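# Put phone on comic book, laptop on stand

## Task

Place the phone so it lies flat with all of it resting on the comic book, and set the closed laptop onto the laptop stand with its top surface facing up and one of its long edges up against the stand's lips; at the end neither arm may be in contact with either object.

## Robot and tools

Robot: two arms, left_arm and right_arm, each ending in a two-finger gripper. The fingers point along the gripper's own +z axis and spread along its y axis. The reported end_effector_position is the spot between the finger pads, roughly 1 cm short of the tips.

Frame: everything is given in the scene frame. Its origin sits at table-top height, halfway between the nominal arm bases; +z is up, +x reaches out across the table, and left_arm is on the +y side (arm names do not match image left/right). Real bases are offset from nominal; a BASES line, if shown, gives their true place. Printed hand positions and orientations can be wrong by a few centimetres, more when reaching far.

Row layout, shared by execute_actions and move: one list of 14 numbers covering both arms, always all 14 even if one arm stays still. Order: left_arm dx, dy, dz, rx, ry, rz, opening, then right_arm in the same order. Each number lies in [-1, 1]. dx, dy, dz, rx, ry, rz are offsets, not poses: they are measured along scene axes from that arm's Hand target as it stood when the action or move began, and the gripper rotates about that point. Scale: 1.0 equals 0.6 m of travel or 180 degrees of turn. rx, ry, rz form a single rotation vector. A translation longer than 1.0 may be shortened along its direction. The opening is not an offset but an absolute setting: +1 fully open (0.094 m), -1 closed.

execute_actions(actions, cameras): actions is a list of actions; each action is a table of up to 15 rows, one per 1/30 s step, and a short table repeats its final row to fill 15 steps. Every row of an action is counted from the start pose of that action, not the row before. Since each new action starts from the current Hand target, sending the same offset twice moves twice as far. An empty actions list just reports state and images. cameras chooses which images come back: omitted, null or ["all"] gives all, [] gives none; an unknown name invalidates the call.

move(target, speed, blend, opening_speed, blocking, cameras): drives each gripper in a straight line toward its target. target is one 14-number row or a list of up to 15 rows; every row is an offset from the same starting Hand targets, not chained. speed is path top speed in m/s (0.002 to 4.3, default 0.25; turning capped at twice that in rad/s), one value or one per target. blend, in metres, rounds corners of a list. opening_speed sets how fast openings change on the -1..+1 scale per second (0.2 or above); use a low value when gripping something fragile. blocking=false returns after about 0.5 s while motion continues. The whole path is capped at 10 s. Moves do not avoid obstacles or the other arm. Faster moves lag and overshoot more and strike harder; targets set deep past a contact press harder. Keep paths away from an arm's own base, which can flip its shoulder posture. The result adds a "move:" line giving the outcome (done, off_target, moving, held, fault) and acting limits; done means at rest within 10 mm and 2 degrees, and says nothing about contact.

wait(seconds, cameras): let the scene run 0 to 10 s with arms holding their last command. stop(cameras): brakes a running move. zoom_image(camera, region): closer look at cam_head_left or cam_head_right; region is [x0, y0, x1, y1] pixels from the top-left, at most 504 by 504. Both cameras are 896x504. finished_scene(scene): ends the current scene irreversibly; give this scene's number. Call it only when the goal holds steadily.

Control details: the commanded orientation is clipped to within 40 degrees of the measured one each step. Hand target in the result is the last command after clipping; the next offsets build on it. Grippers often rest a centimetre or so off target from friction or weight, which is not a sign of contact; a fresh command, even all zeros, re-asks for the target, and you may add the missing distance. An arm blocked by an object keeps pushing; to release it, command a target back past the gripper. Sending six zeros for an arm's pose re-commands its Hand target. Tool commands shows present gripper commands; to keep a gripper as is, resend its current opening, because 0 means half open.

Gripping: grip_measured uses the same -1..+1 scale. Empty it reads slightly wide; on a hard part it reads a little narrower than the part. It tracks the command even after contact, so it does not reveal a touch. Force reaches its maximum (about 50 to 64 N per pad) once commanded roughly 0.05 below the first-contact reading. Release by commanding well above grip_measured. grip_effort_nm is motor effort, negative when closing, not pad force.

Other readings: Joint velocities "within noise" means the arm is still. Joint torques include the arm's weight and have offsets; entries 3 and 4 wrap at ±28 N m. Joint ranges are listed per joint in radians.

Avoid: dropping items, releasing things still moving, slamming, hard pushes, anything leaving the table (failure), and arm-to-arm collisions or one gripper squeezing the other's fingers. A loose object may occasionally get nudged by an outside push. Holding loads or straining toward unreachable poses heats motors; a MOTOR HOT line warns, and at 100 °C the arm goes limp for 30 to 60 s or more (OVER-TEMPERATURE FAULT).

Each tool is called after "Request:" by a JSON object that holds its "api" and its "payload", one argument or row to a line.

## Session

Request:
{"api": "execute_actions", "payload": {
  "actions": []
}}

Scene clock: 0.00 s.
left_arm: end_effector_position=(+0.5762, +0.0326, +0.2203) grip_measured=+1.000 grip_effort_nm=n/a end_effector_quat_wxyz=(+0.373, -0.189, +0.872, +0.255) | right_arm: end_effector_position=(+0.2773, -0.6663, +0.2408) grip_measured=+1.000 grip_effort_nm=n/a end_effector_quat_wxyz=(+0.133, +0.606, +0.784, +0.005)
Joint positions: left_arm=[-0.632 1.766 1.516 -1.115 -0.923 -0.928 0.094] | right_arm=[-0.891 1.408 1.311 -1.216 -0.069 0.44 0.094]
Joint velocities: within noise
Joint torques (N m): no reading
Motor temperatures (°C): left_arm=[23 27 30 24 28 24 27] | right_arm=[26 33 32 25 24 23 26]
Heat: left arm: hottest elbow 30 °C; right arm: hottest shoulder 33 °C.
Hand target: left_arm +0.5823, +0.0284, +0.2385; +0.386, -0.198, +0.868, +0.242 | right_arm +0.2820, -0.6720, +0.2484; +0.142, +0.605, +0.783, +0.003
Tool commands: left_gripper/opening=+1.0 right_gripper/opening=+1.0

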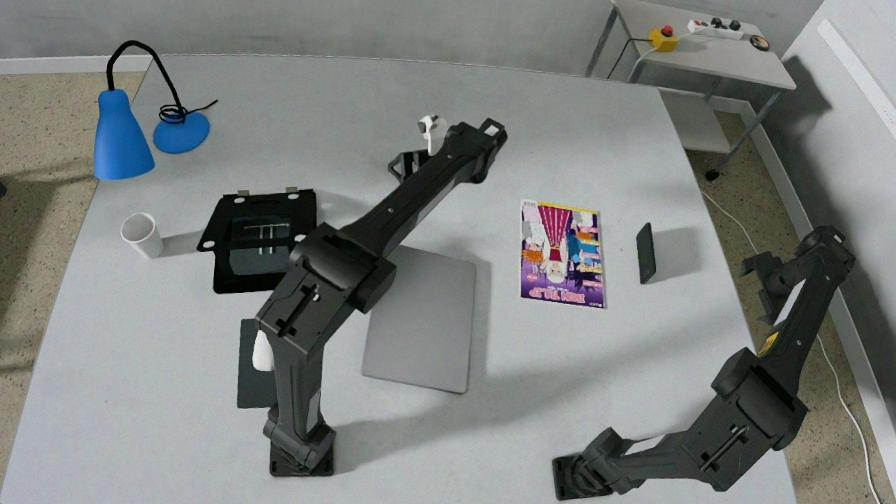

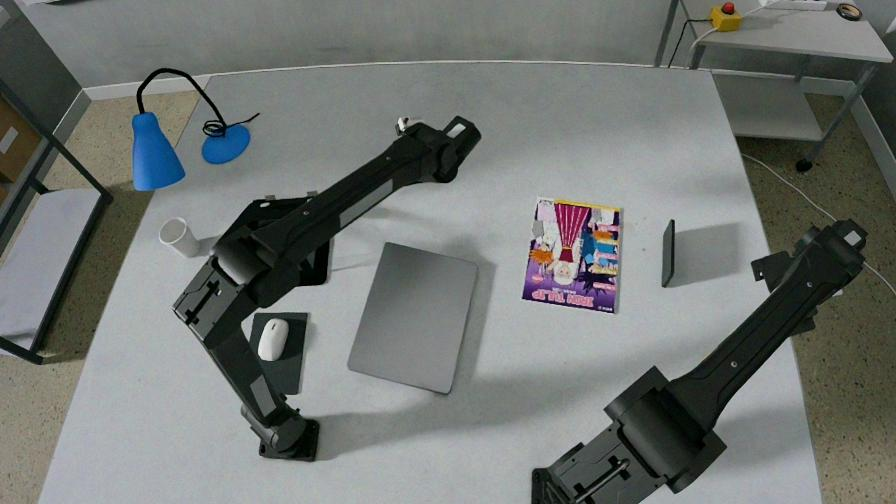

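Request:
{"api": "move", "payload": {
  "target": [0,0,0,0,0,0,1,0.338,0.203,-0.08,-0.007,0.099,0.446,0.2]
}}

Request:
{"api": "zoom_image", "payload": {
  "camera": "cam_head_left",
  "region": [500, 150, 740, 330]
}}

Request:
{"api": "zoom_image", "payload": {
  "camera": "cam_head_right",
  "region": [500, 150, 740, 330]
}}

Scene clock: 13.80 s.
left_arm: end_effector_position=(+0.5762, +0.0326, +0.2203) grip_measured=+1.000 grip_effort_nm=0.022 end_effector_quat_wxyz=(+0.373, -0.189, +0.872, +0.255) | right_arm: end_effector_position=(+0.4675, -0.5461, +0.1961) grip_measured=+0.201 grip_effort_nm=-0.085 end_effector_quat_wxyz=(-0.006, -0.040, +0.999, +0.003)
Joint positions: left_arm=[-0.632 1.766 1.516 -1.115 -0.923 -0.928 0.094] | right_arm=[-0.449 1.799 1.688 -1.474 0.001 -0.524 0.056]
Joint velocities: within noise
Joint torques (N m): left_arm=[-1.79 -19.55 12.85 0.72 -0.54 -0.05] | right_arm=[0.97 -18.73 12.96 -0.21 0.07 0.11]
Motor temperatures (°C): left_arm=[23 28 32 24 28 24 27] | right_arm=[26 34 36 25 24 23 26]
Heat: left arm: hottest elbow 32 °C; right arm: hottest elbow 36 °C.
Hand target: left_arm +0.5823, +0.0284, +0.2385; +0.386, -0.198, +0.868, +0.242 | right_arm +0.4848, -0.5502, +0.2005; -0.001, -0.048, +0.999, -0.001
Off the commanded pose: left_arm 0.020 m, 2 deg | right_arm 0.018 m, 1 deg.
move: off_target (left_arm, right_arm)

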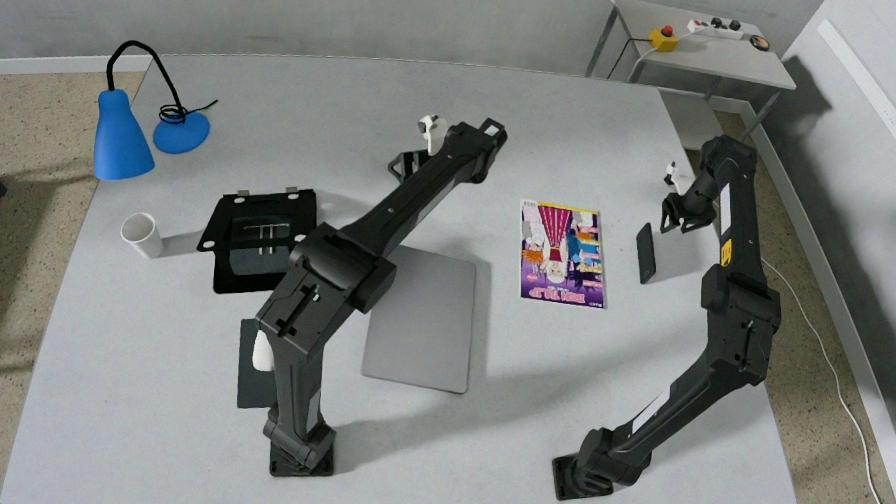

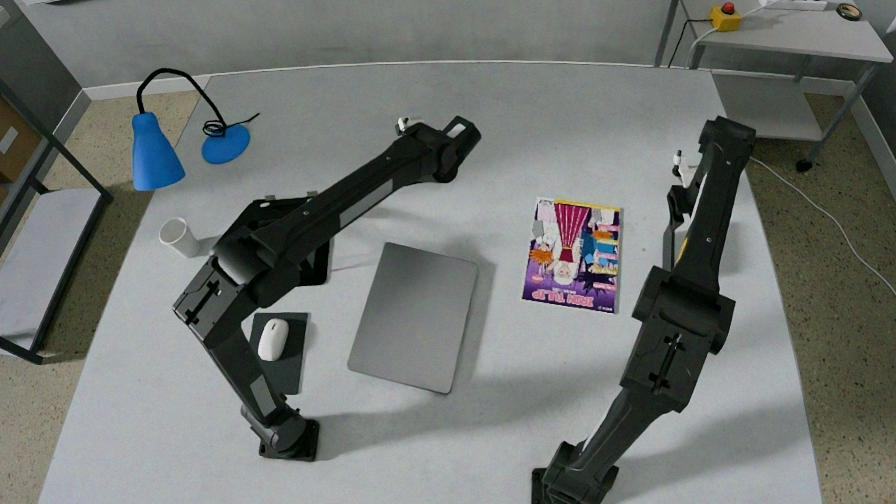

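Scaled by 2.100.

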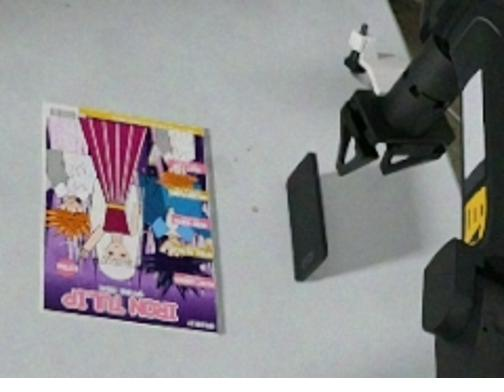

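Scaled by 2.100.

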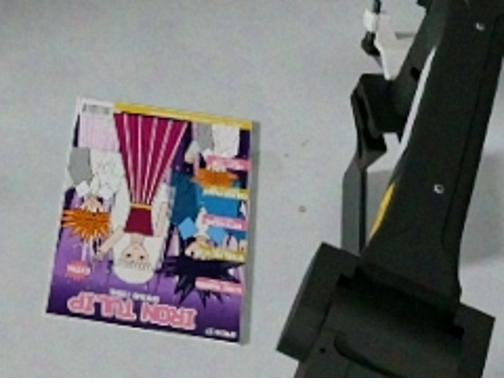

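Request:
{"api": "move", "payload": {
  "target": [0,0,0,0,0,0,1,0.06,-0.018,-0.155,0,0,0,0.2]
}}

Request:
{"api": "zoom_image", "payload": {
  "camera": "cam_head_left",
  "region": [580, 180, 720, 300]
}}

Request:
{"api": "zoom_image", "payload": {
  "camera": "cam_head_right",
  "region": [600, 180, 740, 300]
}}

Scene clock: 18.20 s.
left_arm: end_effector_position=(+0.5762, +0.0326, +0.2203) grip_measured=+1.000 grip_effort_nm=0.027 end_effector_quat_wxyz=(+0.373, -0.189, +0.872, +0.255) | right_arm: end_effector_position=(+0.5051, -0.5615, +0.1067) grip_measured=+0.201 grip_effort_nm=-0.081 end_effector_quat_wxyz=(-0.011, -0.042, +0.999, +0.005)
Joint positions: left_arm=[-0.632 1.766 1.516 -1.115 -0.923 -0.928 0.094] | right_arm=[-0.445 1.96 1.688 -1.323 0.001 -0.525 0.056]
Joint velocities: within noise
Joint torques (N m): left_arm=[-1.32 -19.31 12.79 0.7 -0.6 -0.04] | right_arm=[1.38 -21.66 10.85 0.46 0.07 0.16]
Motor temperatures (°C): left_arm=[23 29 33 24 28 24 27] | right_arm=[26 34 37 25 24 23 26]
Heat: left arm: hottest elbow 33 °C; right arm: hottest elbow 37 °C.
Hand target: left_arm +0.5823, +0.0284, +0.2385; +0.386, -0.198, +0.868, +0.242 | right_arm +0.5208, -0.5609, +0.1074; -0.001, -0.048, +0.999, -0.001
Off the commanded pose: left_arm 0.020 m, 2 deg | right_arm 0.016 m, 2 deg.
move: off_target (left_arm, right_arm)

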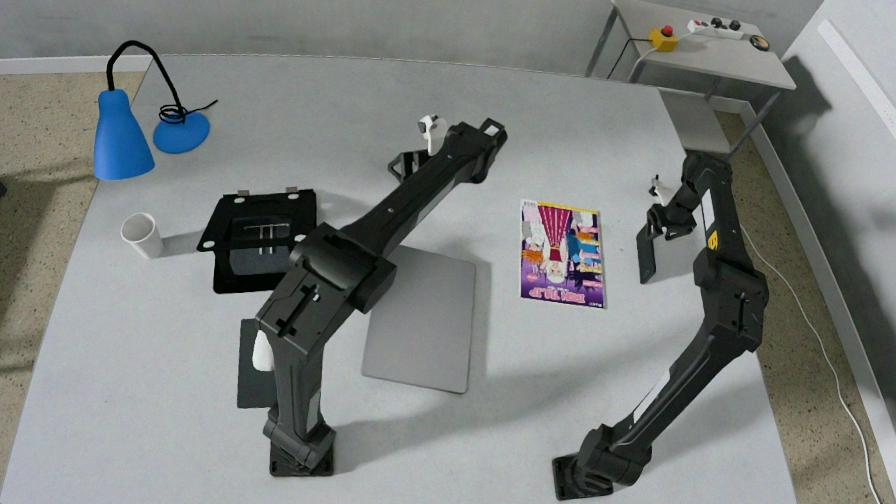

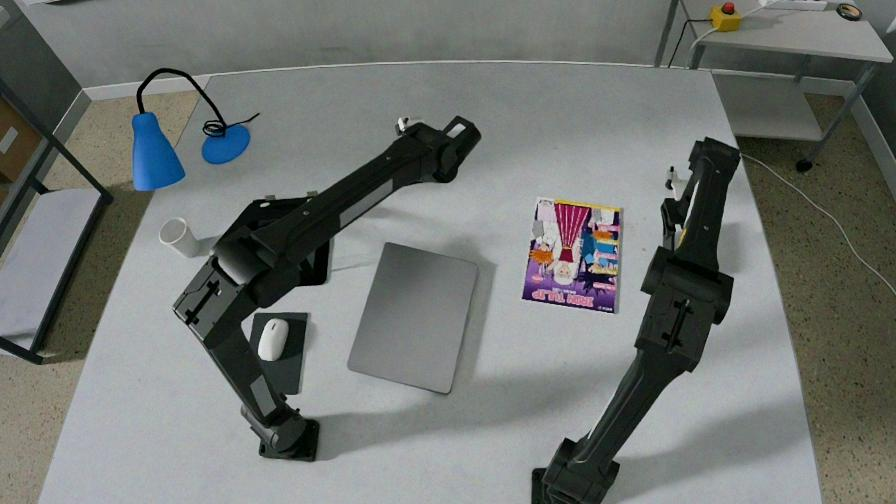

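Scaled by 3.600.

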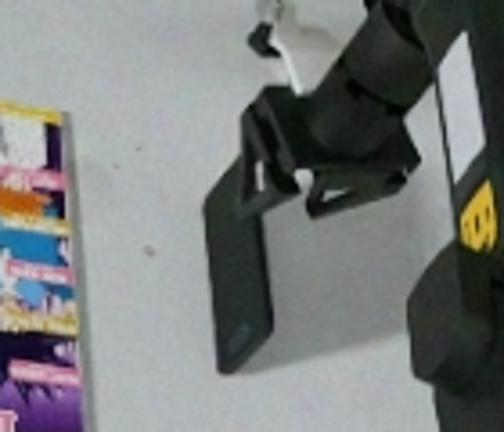

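Scaled by 3.600.

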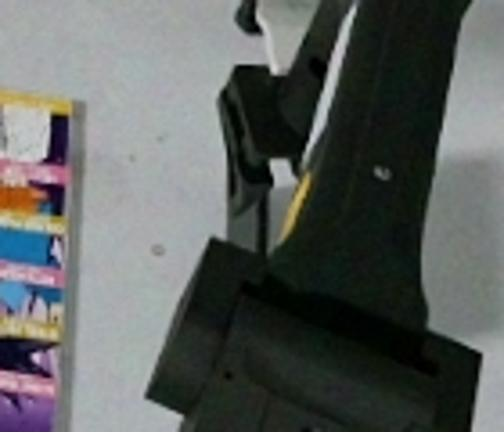

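Request:
{"api": "move", "payload": {
  "target": [
    [0,0,0,0,0,0,1,-0.01,0.01,-0.09,0,0,0,0.2],
    [0,0,0,0,0,0,1,-0.01,0.01,-0.09,0,0,0,-0.98]
  ],
  "speed": 0.12,
  "opening_speed": 0.5
}}

Request:
{"api": "zoom_image", "payload": {
  "camera": "cam_head_left",
  "region": [580, 180, 720, 300]
}}

Scene clock: 25.60 s.
left_arm: end_effector_position=(+0.5762, +0.0326, +0.2203) grip_measured=+1.000 grip_effort_nm=0.022 end_effector_quat_wxyz=(+0.373, -0.189, +0.872, +0.255) | right_arm: end_effector_position=(+0.5148, -0.5624, +0.0776) grip_measured=-0.858 grip_effort_nm=-1.004 end_effector_quat_wxyz=(+0.015, -0.045, +0.999, -0.008)
Joint positions: left_arm=[-0.632 1.766 1.516 -1.115 -0.923 -0.928 0.094] | right_arm=[-0.44 1.971 1.625 -1.191 0.001 -0.523 0.007]
Joint velocities: within noise
Joint torques (N m): left_arm=[-1.9 -18.96 12.77 0.66 -0.57 -0.04] | right_arm=[1.38 -20.72 7.46 0.61 0.07 0.2]
Motor temperatures (°C): left_arm=[23 29 34 24 28 24 27] | right_arm=[26 35 37 25 24 23 26]
Heat: left arm: hottest elbow 34 °C; right arm: hottest elbow 37 °C.
Hand target: left_arm +0.5823, +0.0284, +0.2385; +0.386, -0.198, +0.868, +0.242 | right_arm +0.5149, -0.5549, +0.0535; -0.001, -0.048, +0.999, -0.001
Off the commanded pose: left_arm 0.020 m, 2 deg | right_arm 0.025 m, 2 deg.
move: off_target (left_arm, right_arm); target 2's new opening was sent with right_arm's hand 0.025 m and 2 deg from that target

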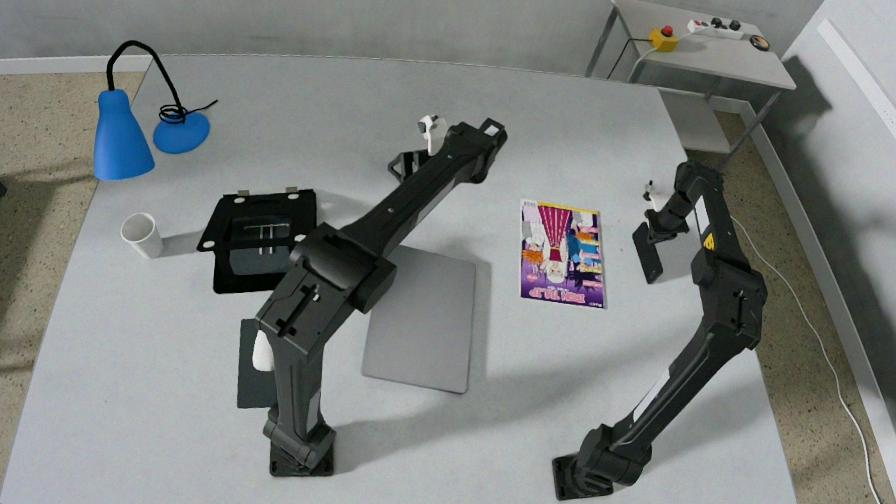

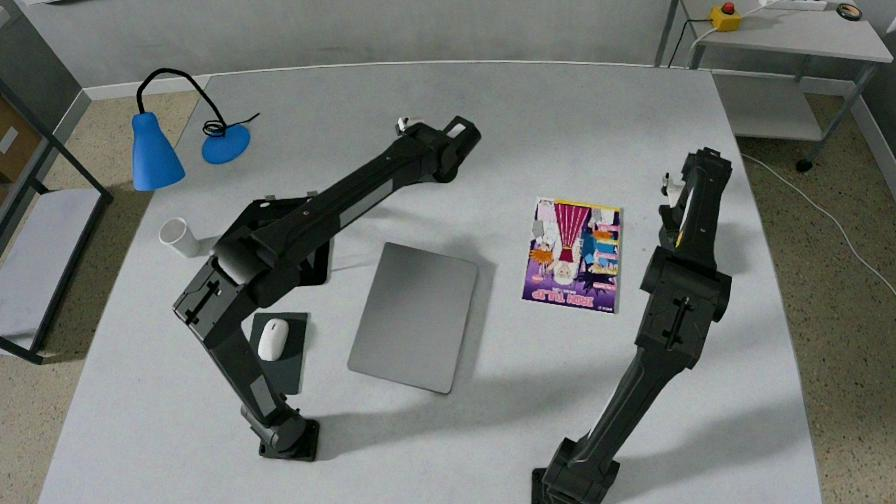

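Scaled by 3.600.

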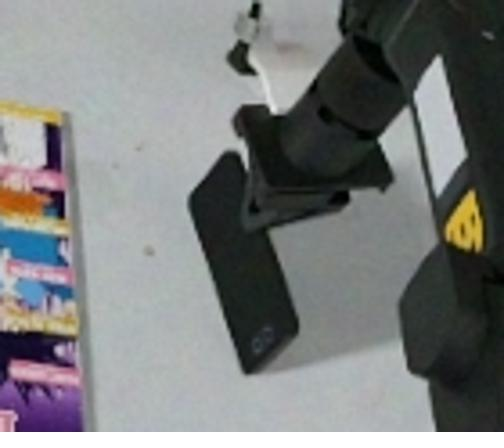

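Request:
{"api": "move", "payload": {
  "target": [
    [0,0,0,0,0,0,1,0,0,0.22,0,0,0,-0.98],
    [0,0,0,0,0,0,1,0.02,0.3,0.24,0,0,-0.04,-0.98]
  ],
  "speed": 0.12
}}

Request:
{"api": "move", "payload": {
  "target": [0,0,0,0,0,0,1,0,0,0,0.36,0,0,-0.98],
  "speed": 0.25
}}

Request:
{"api": "zoom_image", "payload": {
  "camera": "cam_head_left",
  "region": [480, 150, 720, 330]
}}

Request:
{"api": "zoom_image", "payload": {
  "camera": "cam_head_right",
  "region": [480, 150, 720, 330]
}}

Scene clock: 34.93 s.
left_arm: end_effector_position=(+0.5762, +0.0326, +0.2203) grip_measured=+1.000 grip_effort_nm=0.022 end_effector_quat_wxyz=(+0.373, -0.189, +0.872, +0.255) | right_arm: end_effector_position=(+0.5329, -0.3779, +0.1849) grip_measured=-0.860 grip_effort_nm=-1.043 end_effector_quat_wxyz=(-0.006, +0.013, +1.000, +0.001)
Joint positions: left_arm=[-0.632 1.766 1.516 -1.115 -0.923 -0.928 0.094] | right_arm=[-0.126 1.845 1.725 -1.463 0 -0.094 0.007]
Joint velocities: within noise
Joint torques (N m): left_arm=[-1.79 -19.49 13.01 0.72 -0.57 0] | right_arm=[0.73 -24.7 8.13 -0.17 0.11 0.27]
Motor temperatures (°C): left_arm=[23 30 34 24 28 24 27] | right_arm=[26 36 38 25 24 23 26]
Heat: left arm: hottest elbow 34 °C; right arm: hottest elbow 38 °C.
Hand target: left_arm +0.5823, +0.0284, +0.2385; +0.386, -0.198, +0.868, +0.242 | right_arm +0.5269, -0.3750, +0.1976; +0.000, +0.015, +1.000, -0.001
Off the commanded pose: left_arm 0.020 m, 2 deg | right_arm 0.014 m, 1 deg.
move: off_target (left_arm, right_arm)

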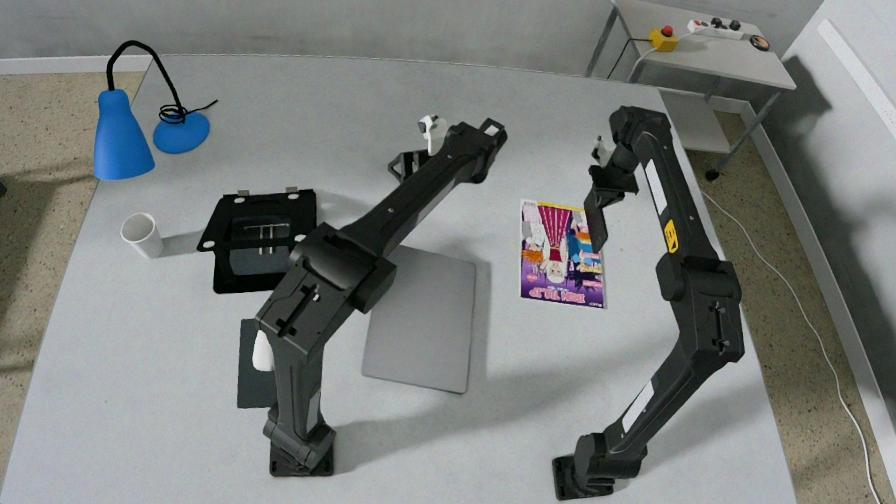

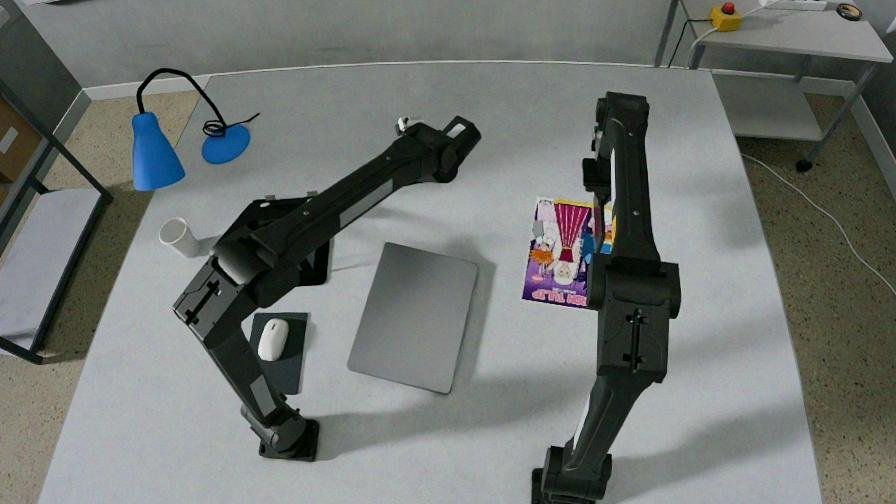

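Scene clock: 37.83 s.
left_arm: end_effector_position=(+0.5762, +0.0326, +0.2203) grip_measured=+1.000 grip_effort_nm=0.022 end_effector_quat_wxyz=(+0.373, -0.189, +0.872, +0.255) | right_arm: end_effector_position=(+0.5292, -0.3703, +0.2108) grip_measured=-0.861 grip_effort_nm=-1.038 end_effector_quat_wxyz=(+0.065, +0.035, +0.864, +0.498)
Joint positions: left_arm=[-0.632 1.766 1.516 -1.115 -0.923 -0.928 0.094] | right_arm=[-0.377 1.951 1.71 -1.667 -1.018 -0.479 0.007]
Joint velocities: within noise
Joint torques (N m): left_arm=[-2.2 -19.6 12.77 0.65 -0.57 -0.03] | right_arm=[-0.26 -20.48 7.32 -0.84 -0.81 0.03]
Motor temperatures (°C): left_arm=[23 30 34 24 28 24 27] | right_arm=[26 36 38 25 24 23 26]
Heat: left arm: hottest elbow 34 °C; right arm: hottest elbow 38 °C.
Hand target: left_arm +0.5823, +0.0284, +0.2385; +0.386, -0.198, +0.868, +0.242 | right_arm +0.5269, -0.3750, +0.1976; -0.009, +0.012, +0.845, +0.535
Off the commanded pose: left_arm 0.020 m, 2 deg | right_arm 0.014 m, 10 deg.
joint sent to its limit (right arm) — joint 4 (wrist pitch), lower limit. The joint targets are off in orientation, not in position.
move: off_target (left_arm, right_arm)

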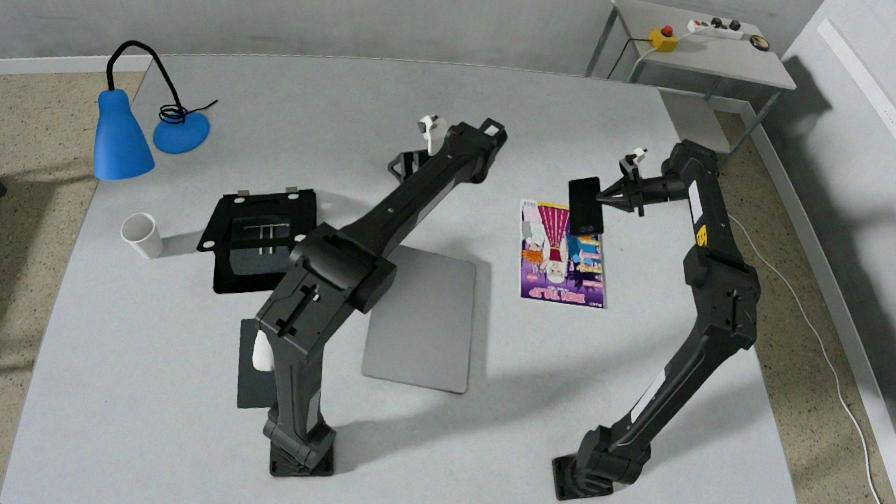

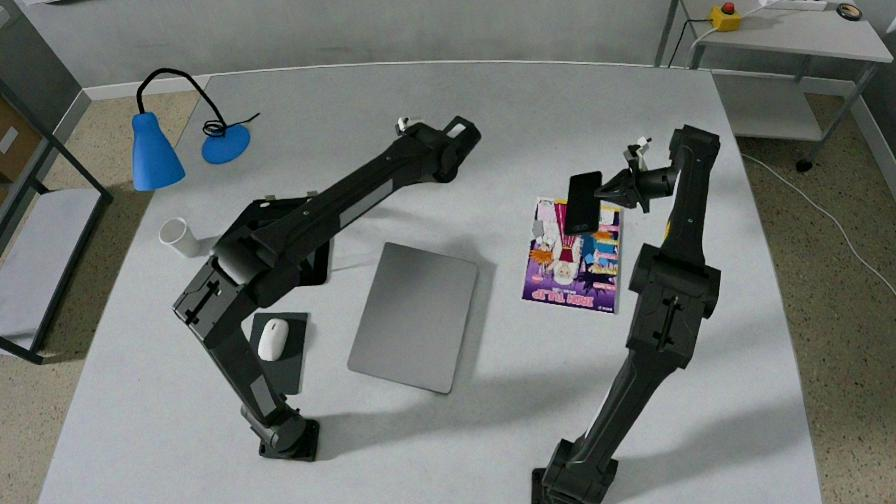

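Scaled by 2.100.

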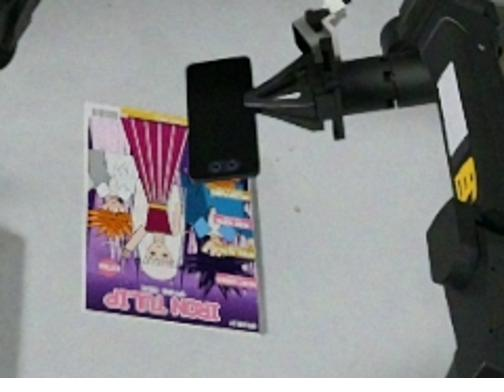

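Scaled by 2.100.

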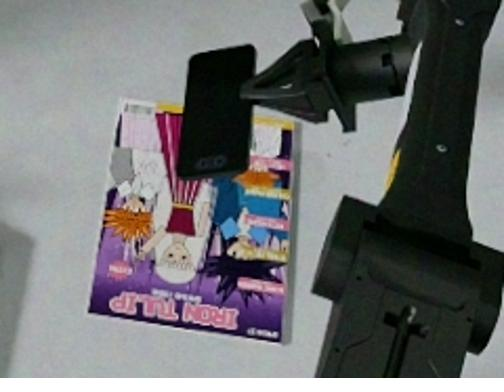

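Request:
{"api": "move", "payload": {
  "target": [0,0,0,0,0,0,1,-0.005,-0.005,-0.27,0,0,0,-0.98],
  "speed": 0.1
}}

Request:
{"api": "zoom_image", "payload": {
  "camera": "cam_head_left",
  "region": [480, 150, 720, 330]
}}

Request:
{"api": "zoom_image", "payload": {
  "camera": "cam_head_right",
  "region": [480, 150, 720, 330]
}}

Scene clock: 42.53 s.
left_arm: end_effector_position=(+0.5762, +0.0326, +0.2203) grip_measured=+1.000 grip_effort_nm=0.022 end_effector_quat_wxyz=(+0.373, -0.189, +0.872, +0.255) | right_arm: end_effector_position=(+0.5180, -0.3693, +0.0434) grip_measured=-0.861 grip_effort_nm=-1.033 end_effector_quat_wxyz=(-0.009, +0.006, +0.845, +0.535)
Joint positions: left_arm=[-0.632 1.766 1.516 -1.115 -0.923 -0.928 0.094] | right_arm=[-0.379 2.254 1.682 -1.667 -0.995 -0.73 0.007]
Joint velocities: within noise
Joint torques (N m): left_arm=[-1.26 -19.55 12.74 0.72 -0.58 -0.02] | right_arm=[-0.26 -22.07 8.61 -0.95 -0.34 0.09]
Motor temperatures (°C): left_arm=[23 30 35 24 28 24 27] | right_arm=[26 37 38 25 24 23 27]
Heat: left arm: hottest elbow 35 °C; right arm: hottest elbow 38 °C.
Hand target: left_arm +0.5823, +0.0284, +0.2385; +0.386, -0.198, +0.868, +0.242 | right_arm +0.5238, -0.3779, +0.0355; -0.009, +0.013, +0.845, +0.535
Off the commanded pose: left_arm 0.020 m, 2 deg | right_arm 0.013 m, 1 deg.
move: off_target (left_arm, right_arm)

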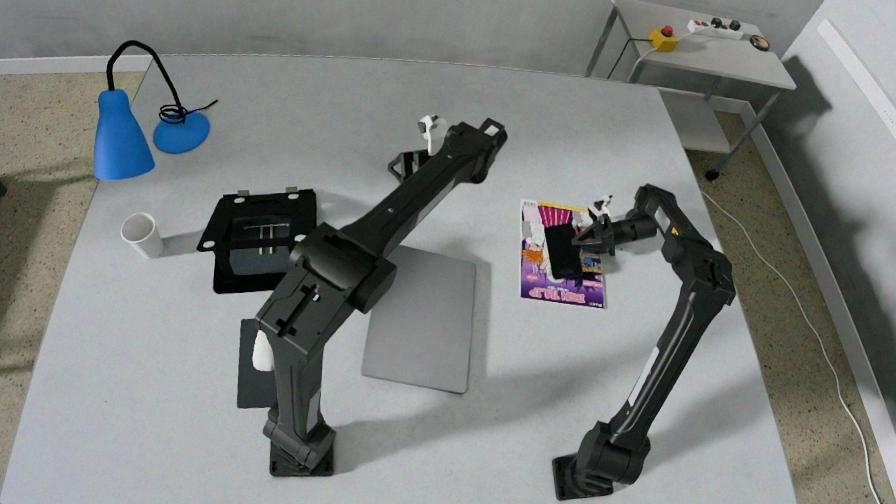

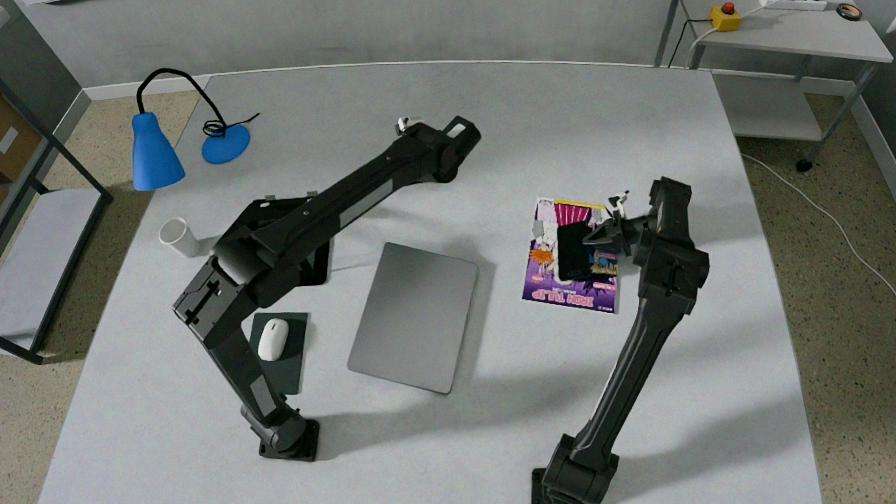

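Scaled by 2.100.

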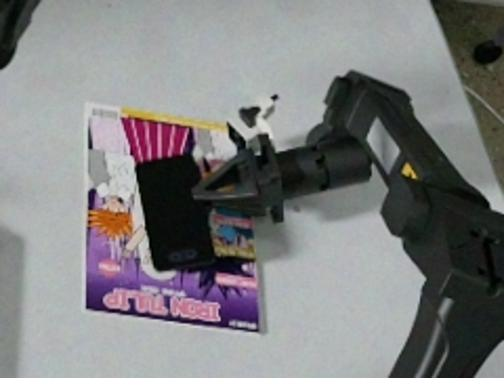

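Scaled by 2.100.

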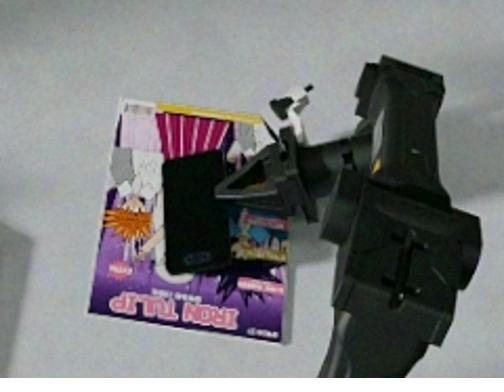

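Request:
{"api": "move", "payload": {
  "target": [
    [0,0,0,0,0,0,1,0,0.01,-0.02,0,0,0,-0.98],
    [0,0,0,0,0,0,1,0,0.01,-0.02,0,0,0,-0.4],
    [0,0,0,0,0,0,1,0,-0.15,0,0,0,0,-0.4],
    [0,0,0,0,0,0,1,-0.05,-0.2,0.2,0,0,0,-0.4]
  ],
  "speed": 0.08,
  "opening_speed": 0.3
}}

Request:
{"api": "zoom_image", "payload": {
  "camera": "cam_head_left",
  "region": [480, 150, 720, 330]
}}

Request:
{"api": "zoom_image", "payload": {
  "camera": "cam_head_right",
  "region": [480, 150, 720, 330]
}}

Scene clock: 52.57 s.
left_arm: end_effector_position=(+0.5762, +0.0326, +0.2203) grip_measured=+1.000 grip_effort_nm=0.022 end_effector_quat_wxyz=(+0.373, -0.189, +0.872, +0.255) | right_arm: end_effector_position=(+0.5009, -0.4950, +0.1542) grip_measured=-0.401 grip_effort_nm=0.061 end_effector_quat_wxyz=(+0.098, +0.062, +0.880, +0.461)
Joint positions: left_arm=[-0.632 1.766 1.516 -1.115 -0.923 -0.928 0.094] | right_arm=[-0.587 2.043 1.724 -1.671 -0.917 -0.649 0.028]
Joint velocities: within noise
Joint torques (N m): left_arm=[-1.2 -19.37 12.7 0.9 -0.56 -0.02] | right_arm=[-0.44 -24.59 6.58 -0.87 -0.53 0.15]
Motor temperatures (°C): left_arm=[23 31 35 24 28 24 27] | right_arm=[26 38 38 25 24 23 26]
Heat: left arm: hottest elbow 35 °C; right arm: hottest shoulder 38 °C.
Hand target: left_arm +0.5823, +0.0284, +0.2385; +0.386, -0.198, +0.868, +0.242 | right_arm +0.4938, -0.4980, +0.1555; -0.009, +0.013, +0.845, +0.535
Off the commanded pose: left_arm 0.020 m, 2 deg | right_arm 0.008 m, 16 deg.
joint sent to its limit (right arm) — joint 4 (wrist pitch), lower limit. The joint targets are off in orientation, not in position.
move: off_target (left_arm, right_arm); target 2's new opening was sent with right_arm's hand 0.019 m and 2 deg from that target

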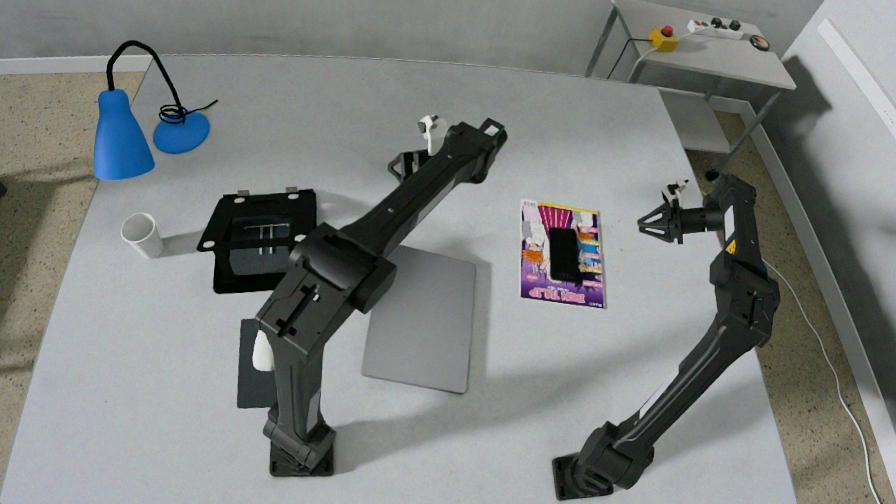

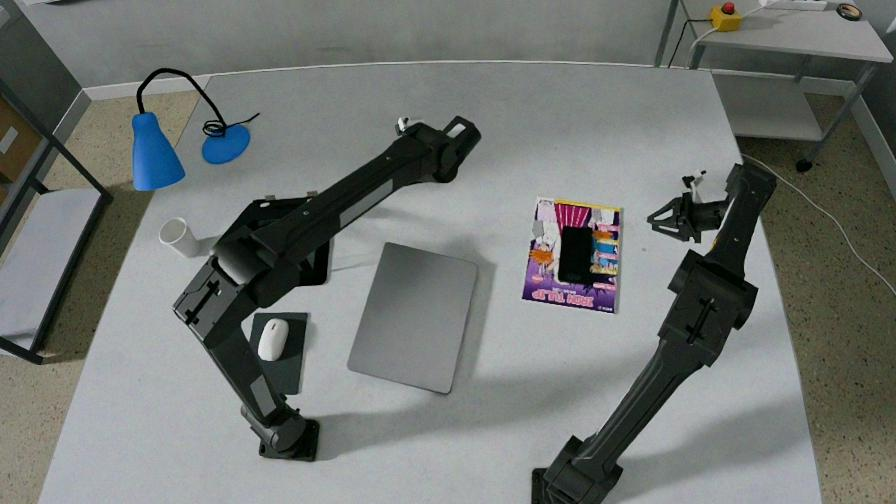

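Scaled by 2.100.

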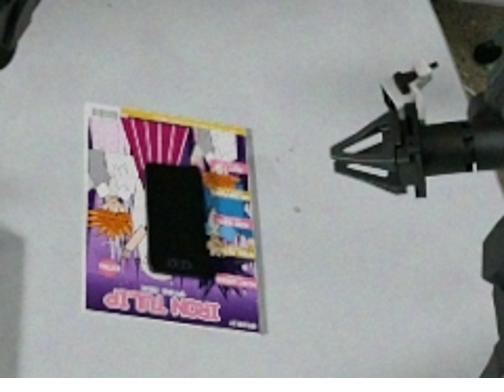

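Scaled by 2.100.

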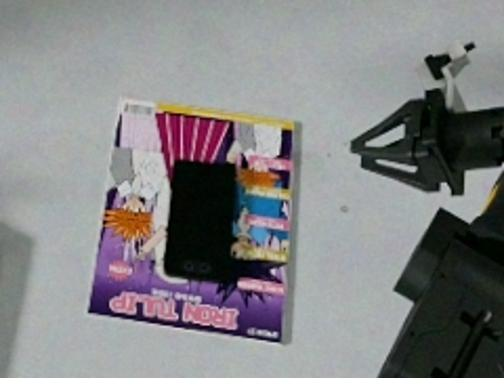

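Request:
{"api": "move", "payload": {
  "target": [-0.16,0.311,0,-0.31,0.071,0.332,-1,-0.2,0,0.1,-0.36,0,0,-1]
}}

Request:
{"api": "zoom_image", "payload": {
  "camera": "cam_head_left",
  "region": [280, 180, 520, 420]
}}

Scene clock: 68.70 s.
left_arm: end_effector_position=(+0.4937, +0.2109, +0.2304) grip_measured=-0.981 grip_effort_nm=-0.999 end_effector_quat_wxyz=(+0.004, +0.704, -0.711, -0.003) | right_arm: end_effector_position=(+0.3742, -0.5036, +0.2167) grip_measured=-0.991 grip_effort_nm=-0.491 end_effector_quat_wxyz=(-0.003, +0.017, +1.000, +0.001)
Joint positions: left_arm=[-0.096 1.561 1.472 -1.492 0.001 -1.628 0.001] | right_arm=[-0.453 1.52 1.389 -1.447 0.001 -0.414 0]
Joint velocities: within noise
Joint torques (N m): left_arm=[-0.44 -17.2 9.11 -0.03 0.06 -0.1] | right_arm=[1.26 -17.03 7.54 0.53 0.08 0.2]
Motor temperatures (°C): left_arm=[23 31 36 24 28 24 27] | right_arm=[26 38 37 25 24 23 26]
Heat: left arm: hottest elbow 36 °C; right arm: hottest shoulder 38 °C.
Hand target: left_arm +0.4864, +0.2150, +0.2385; +0.002, +0.710, -0.704, +0.001 | right_arm +0.3739, -0.4979, +0.2154; -0.001, +0.015, +1.000, -0.001
Off the commanded pose: left_arm 0.012 m, 1 deg | right_arm 0.006 m, 0 deg.
move: off_target (left_arm)

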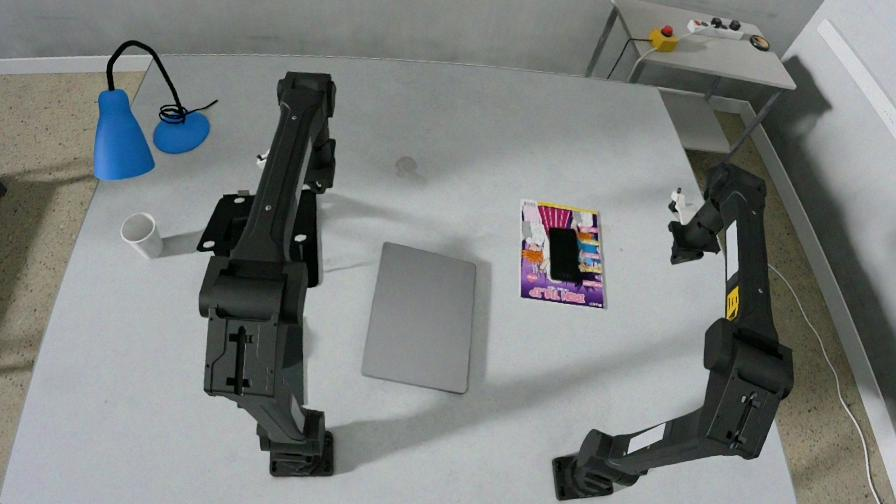

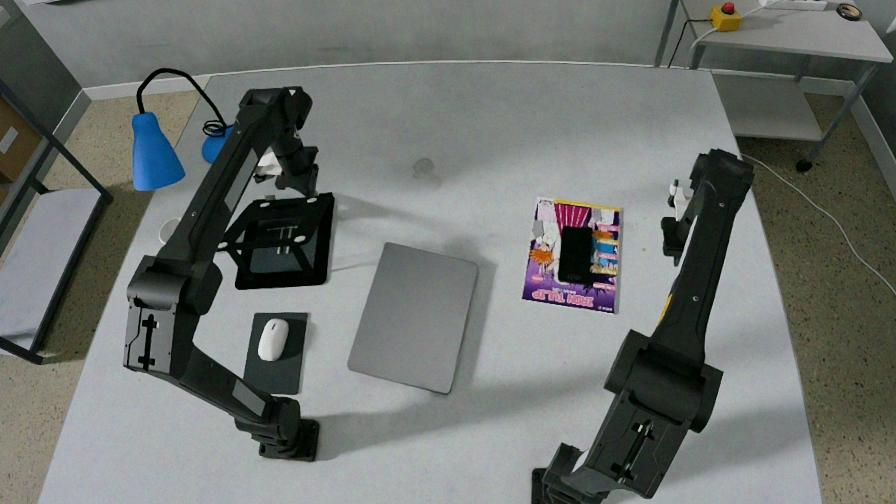

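Scaled by 2.100.

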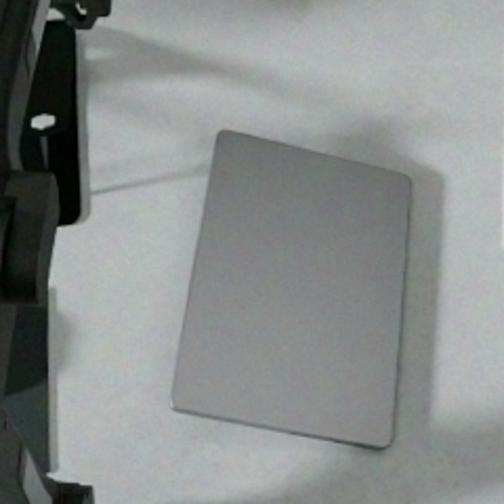

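Request:
{"api": "move", "payload": {
  "target": [
    [-0.02,0,-0.37,0,0,0,-1,0,0,0,0,0,0,-1],
    [-0.02,-0.12,-0.37,0,0,0,-1,0,0,0,0,0,0,-1],
    [-0.01,-0.3,-0.37,0,0,0,-1,0,0,0,0,0,0,-1]
  ],
  "speed": [0.25,0.12,0.08]
}}

Request:
{"api": "zoom_image", "payload": {
  "camera": "cam_head_left",
  "region": [280, 180, 520, 420]
}}

Scene clock: 75.87 s.
left_arm: end_effector_position=(+0.4683, +0.0515, +0.0122) grip_measured=-0.981 grip_effort_nm=-0.994 end_effector_quat_wxyz=(+0.003, +0.713, -0.701, -0.007) | right_arm: end_effector_position=(+0.3742, -0.5036, +0.2167) grip_measured=-0.991 grip_effort_nm=-0.491 end_effector_quat_wxyz=(-0.003, +0.017, +1.000, +0.001)
Joint positions: left_arm=[-0.439 1.798 1.164 -0.951 0.001 -1.999 0.001] | right_arm=[-0.453 1.52 1.389 -1.447 0.001 -0.413 0]
Joint velocities: within noise
Joint torques (N m): left_arm=[-3.37 -15.33 12.74 -0.09 0.09 -0.11] | right_arm=[1.32 -16.91 7.61 0.53 0.07 0.22]
Motor temperatures (°C): left_arm=[23 30 36 24 28 24 28] | right_arm=[26 38 37 25 24 23 26]
Heat: left arm: hottest elbow 36 °C; right arm: hottest shoulder 38 °C.
Hand target: left_arm +0.4802, +0.0349, +0.0166; +0.002, +0.710, -0.704, +0.001 | right_arm +0.3739, -0.4979, +0.2154; -0.001, +0.015, +1.000, -0.001
Off the commanded pose: left_arm 0.021 m, 1 deg | right_arm 0.006 m, 0 deg.
move: off_target (left_arm)

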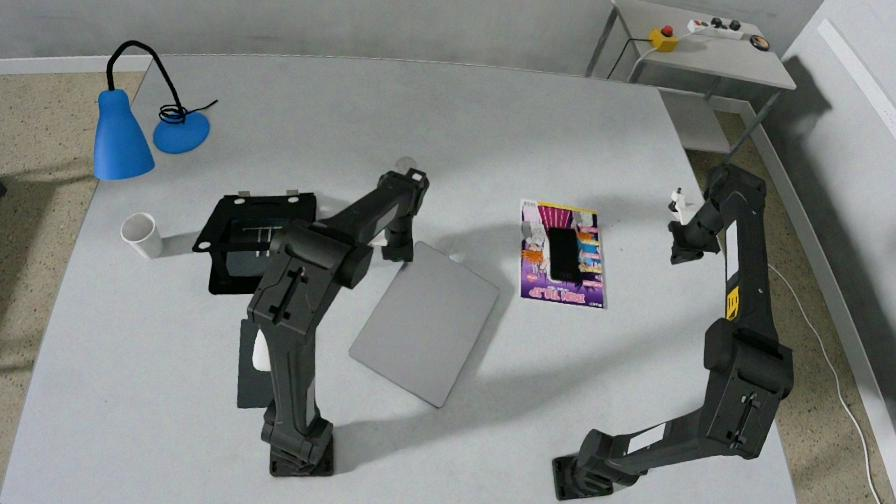

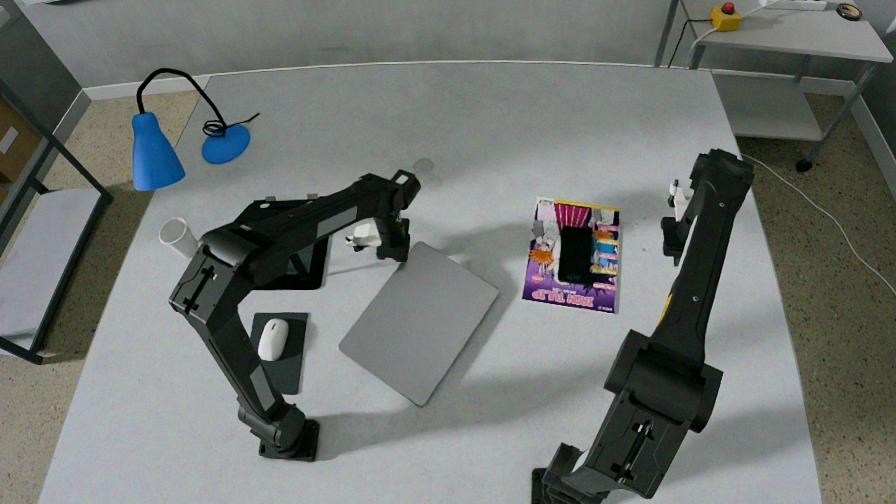

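Scaled by 2.100.

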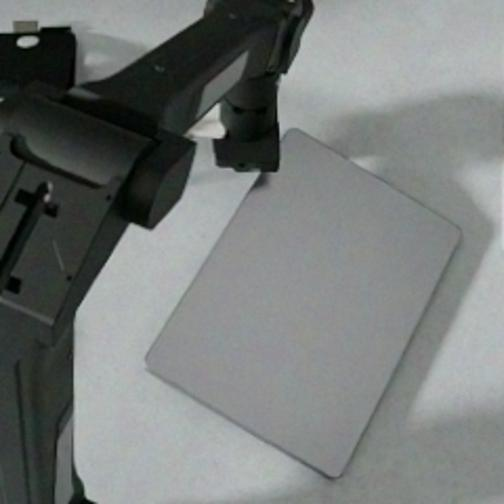

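Request:
{"api": "move", "payload": {
  "target": [
    [0,-0.1,-0.003,0,0,0,-1,0,0,0,0,0,0,-1],
    [-0.03,-0.2,-0.003,0,0,0,-1,0,0,0,0,0,0,-1]
  ],
  "speed": 0.08
}}

Request:
{"api": "zoom_image", "payload": {
  "camera": "cam_head_left",
  "region": [280, 180, 520, 420]
}}

Scene clock: 80.63 s.
left_arm: end_effector_position=(+0.4552, -0.0643, +0.0129) grip_measured=-0.981 grip_effort_nm=-0.989 end_effector_quat_wxyz=(-0.017, -0.675, +0.737, +0.002) | right_arm: end_effector_position=(+0.3742, -0.5036, +0.2167) grip_measured=-0.991 grip_effort_nm=-0.486 end_effector_quat_wxyz=(-0.003, +0.017, +1.000, +0.001)
Joint positions: left_arm=[-0.643 1.896 1.317 -1.004 0.033 -2.098 0.001] | right_arm=[-0.453 1.52 1.389 -1.447 0.001 -0.413 0]
Joint velocities: within noise
Joint torques (N m): left_arm=[-3.9 -16.38 12.94 -0.05 0.22 -0.11] | right_arm=[1.32 -16.91 7.58 0.51 0.07 0.22]
Motor temperatures (°C): left_arm=[23 30 36 24 28 24 28] | right_arm=[26 38 38 25 24 23 26]
Heat: left arm: hottest elbow 36 °C; right arm: hottest shoulder 38 °C.
Hand target: left_arm +0.4623, -0.0849, +0.0147; -0.002, -0.710, +0.704, -0.001 | right_arm +0.3739, -0.4979, +0.2154; -0.001, +0.015, +1.000, -0.001
Off the commanded pose: left_arm 0.022 m, 6 deg | right_arm 0.006 m, 0 deg.
joint sent to its limit (left arm) — joint 6 (wrist roll), lower limit. The joint targets are off in orientation, not in position.
move: off_target (left_arm)

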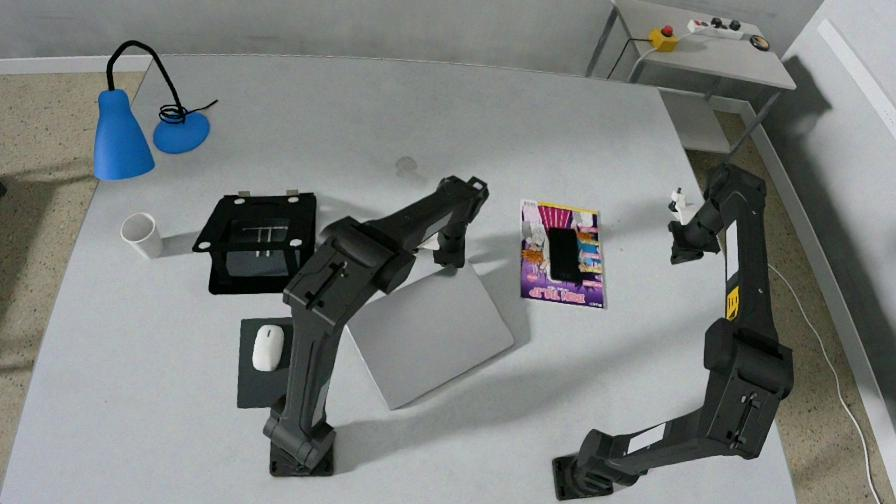

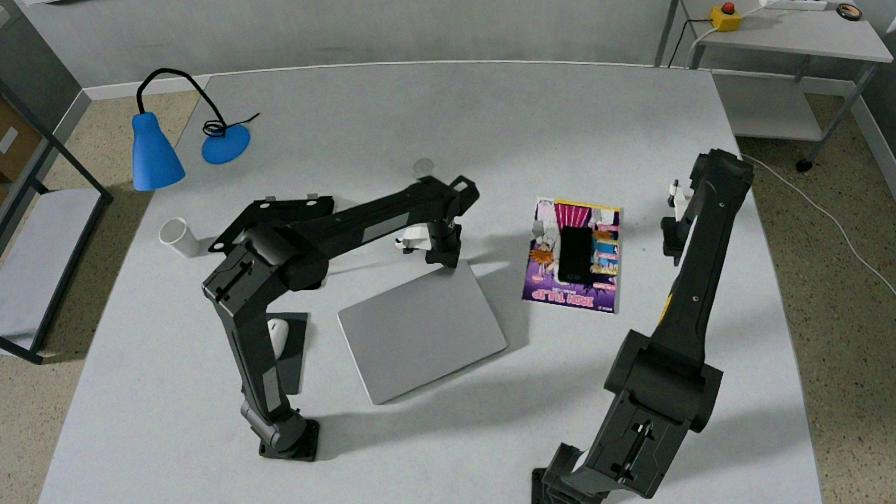

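Scaled by 2.100.

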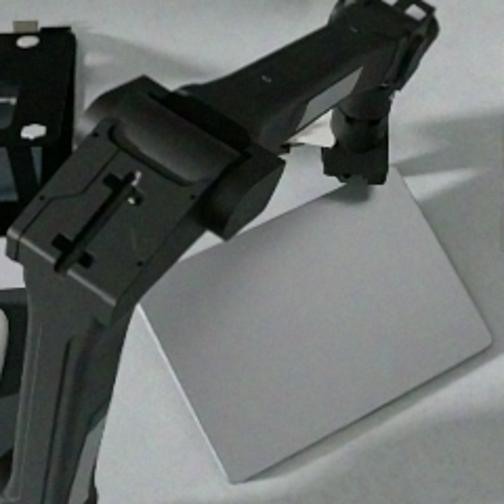

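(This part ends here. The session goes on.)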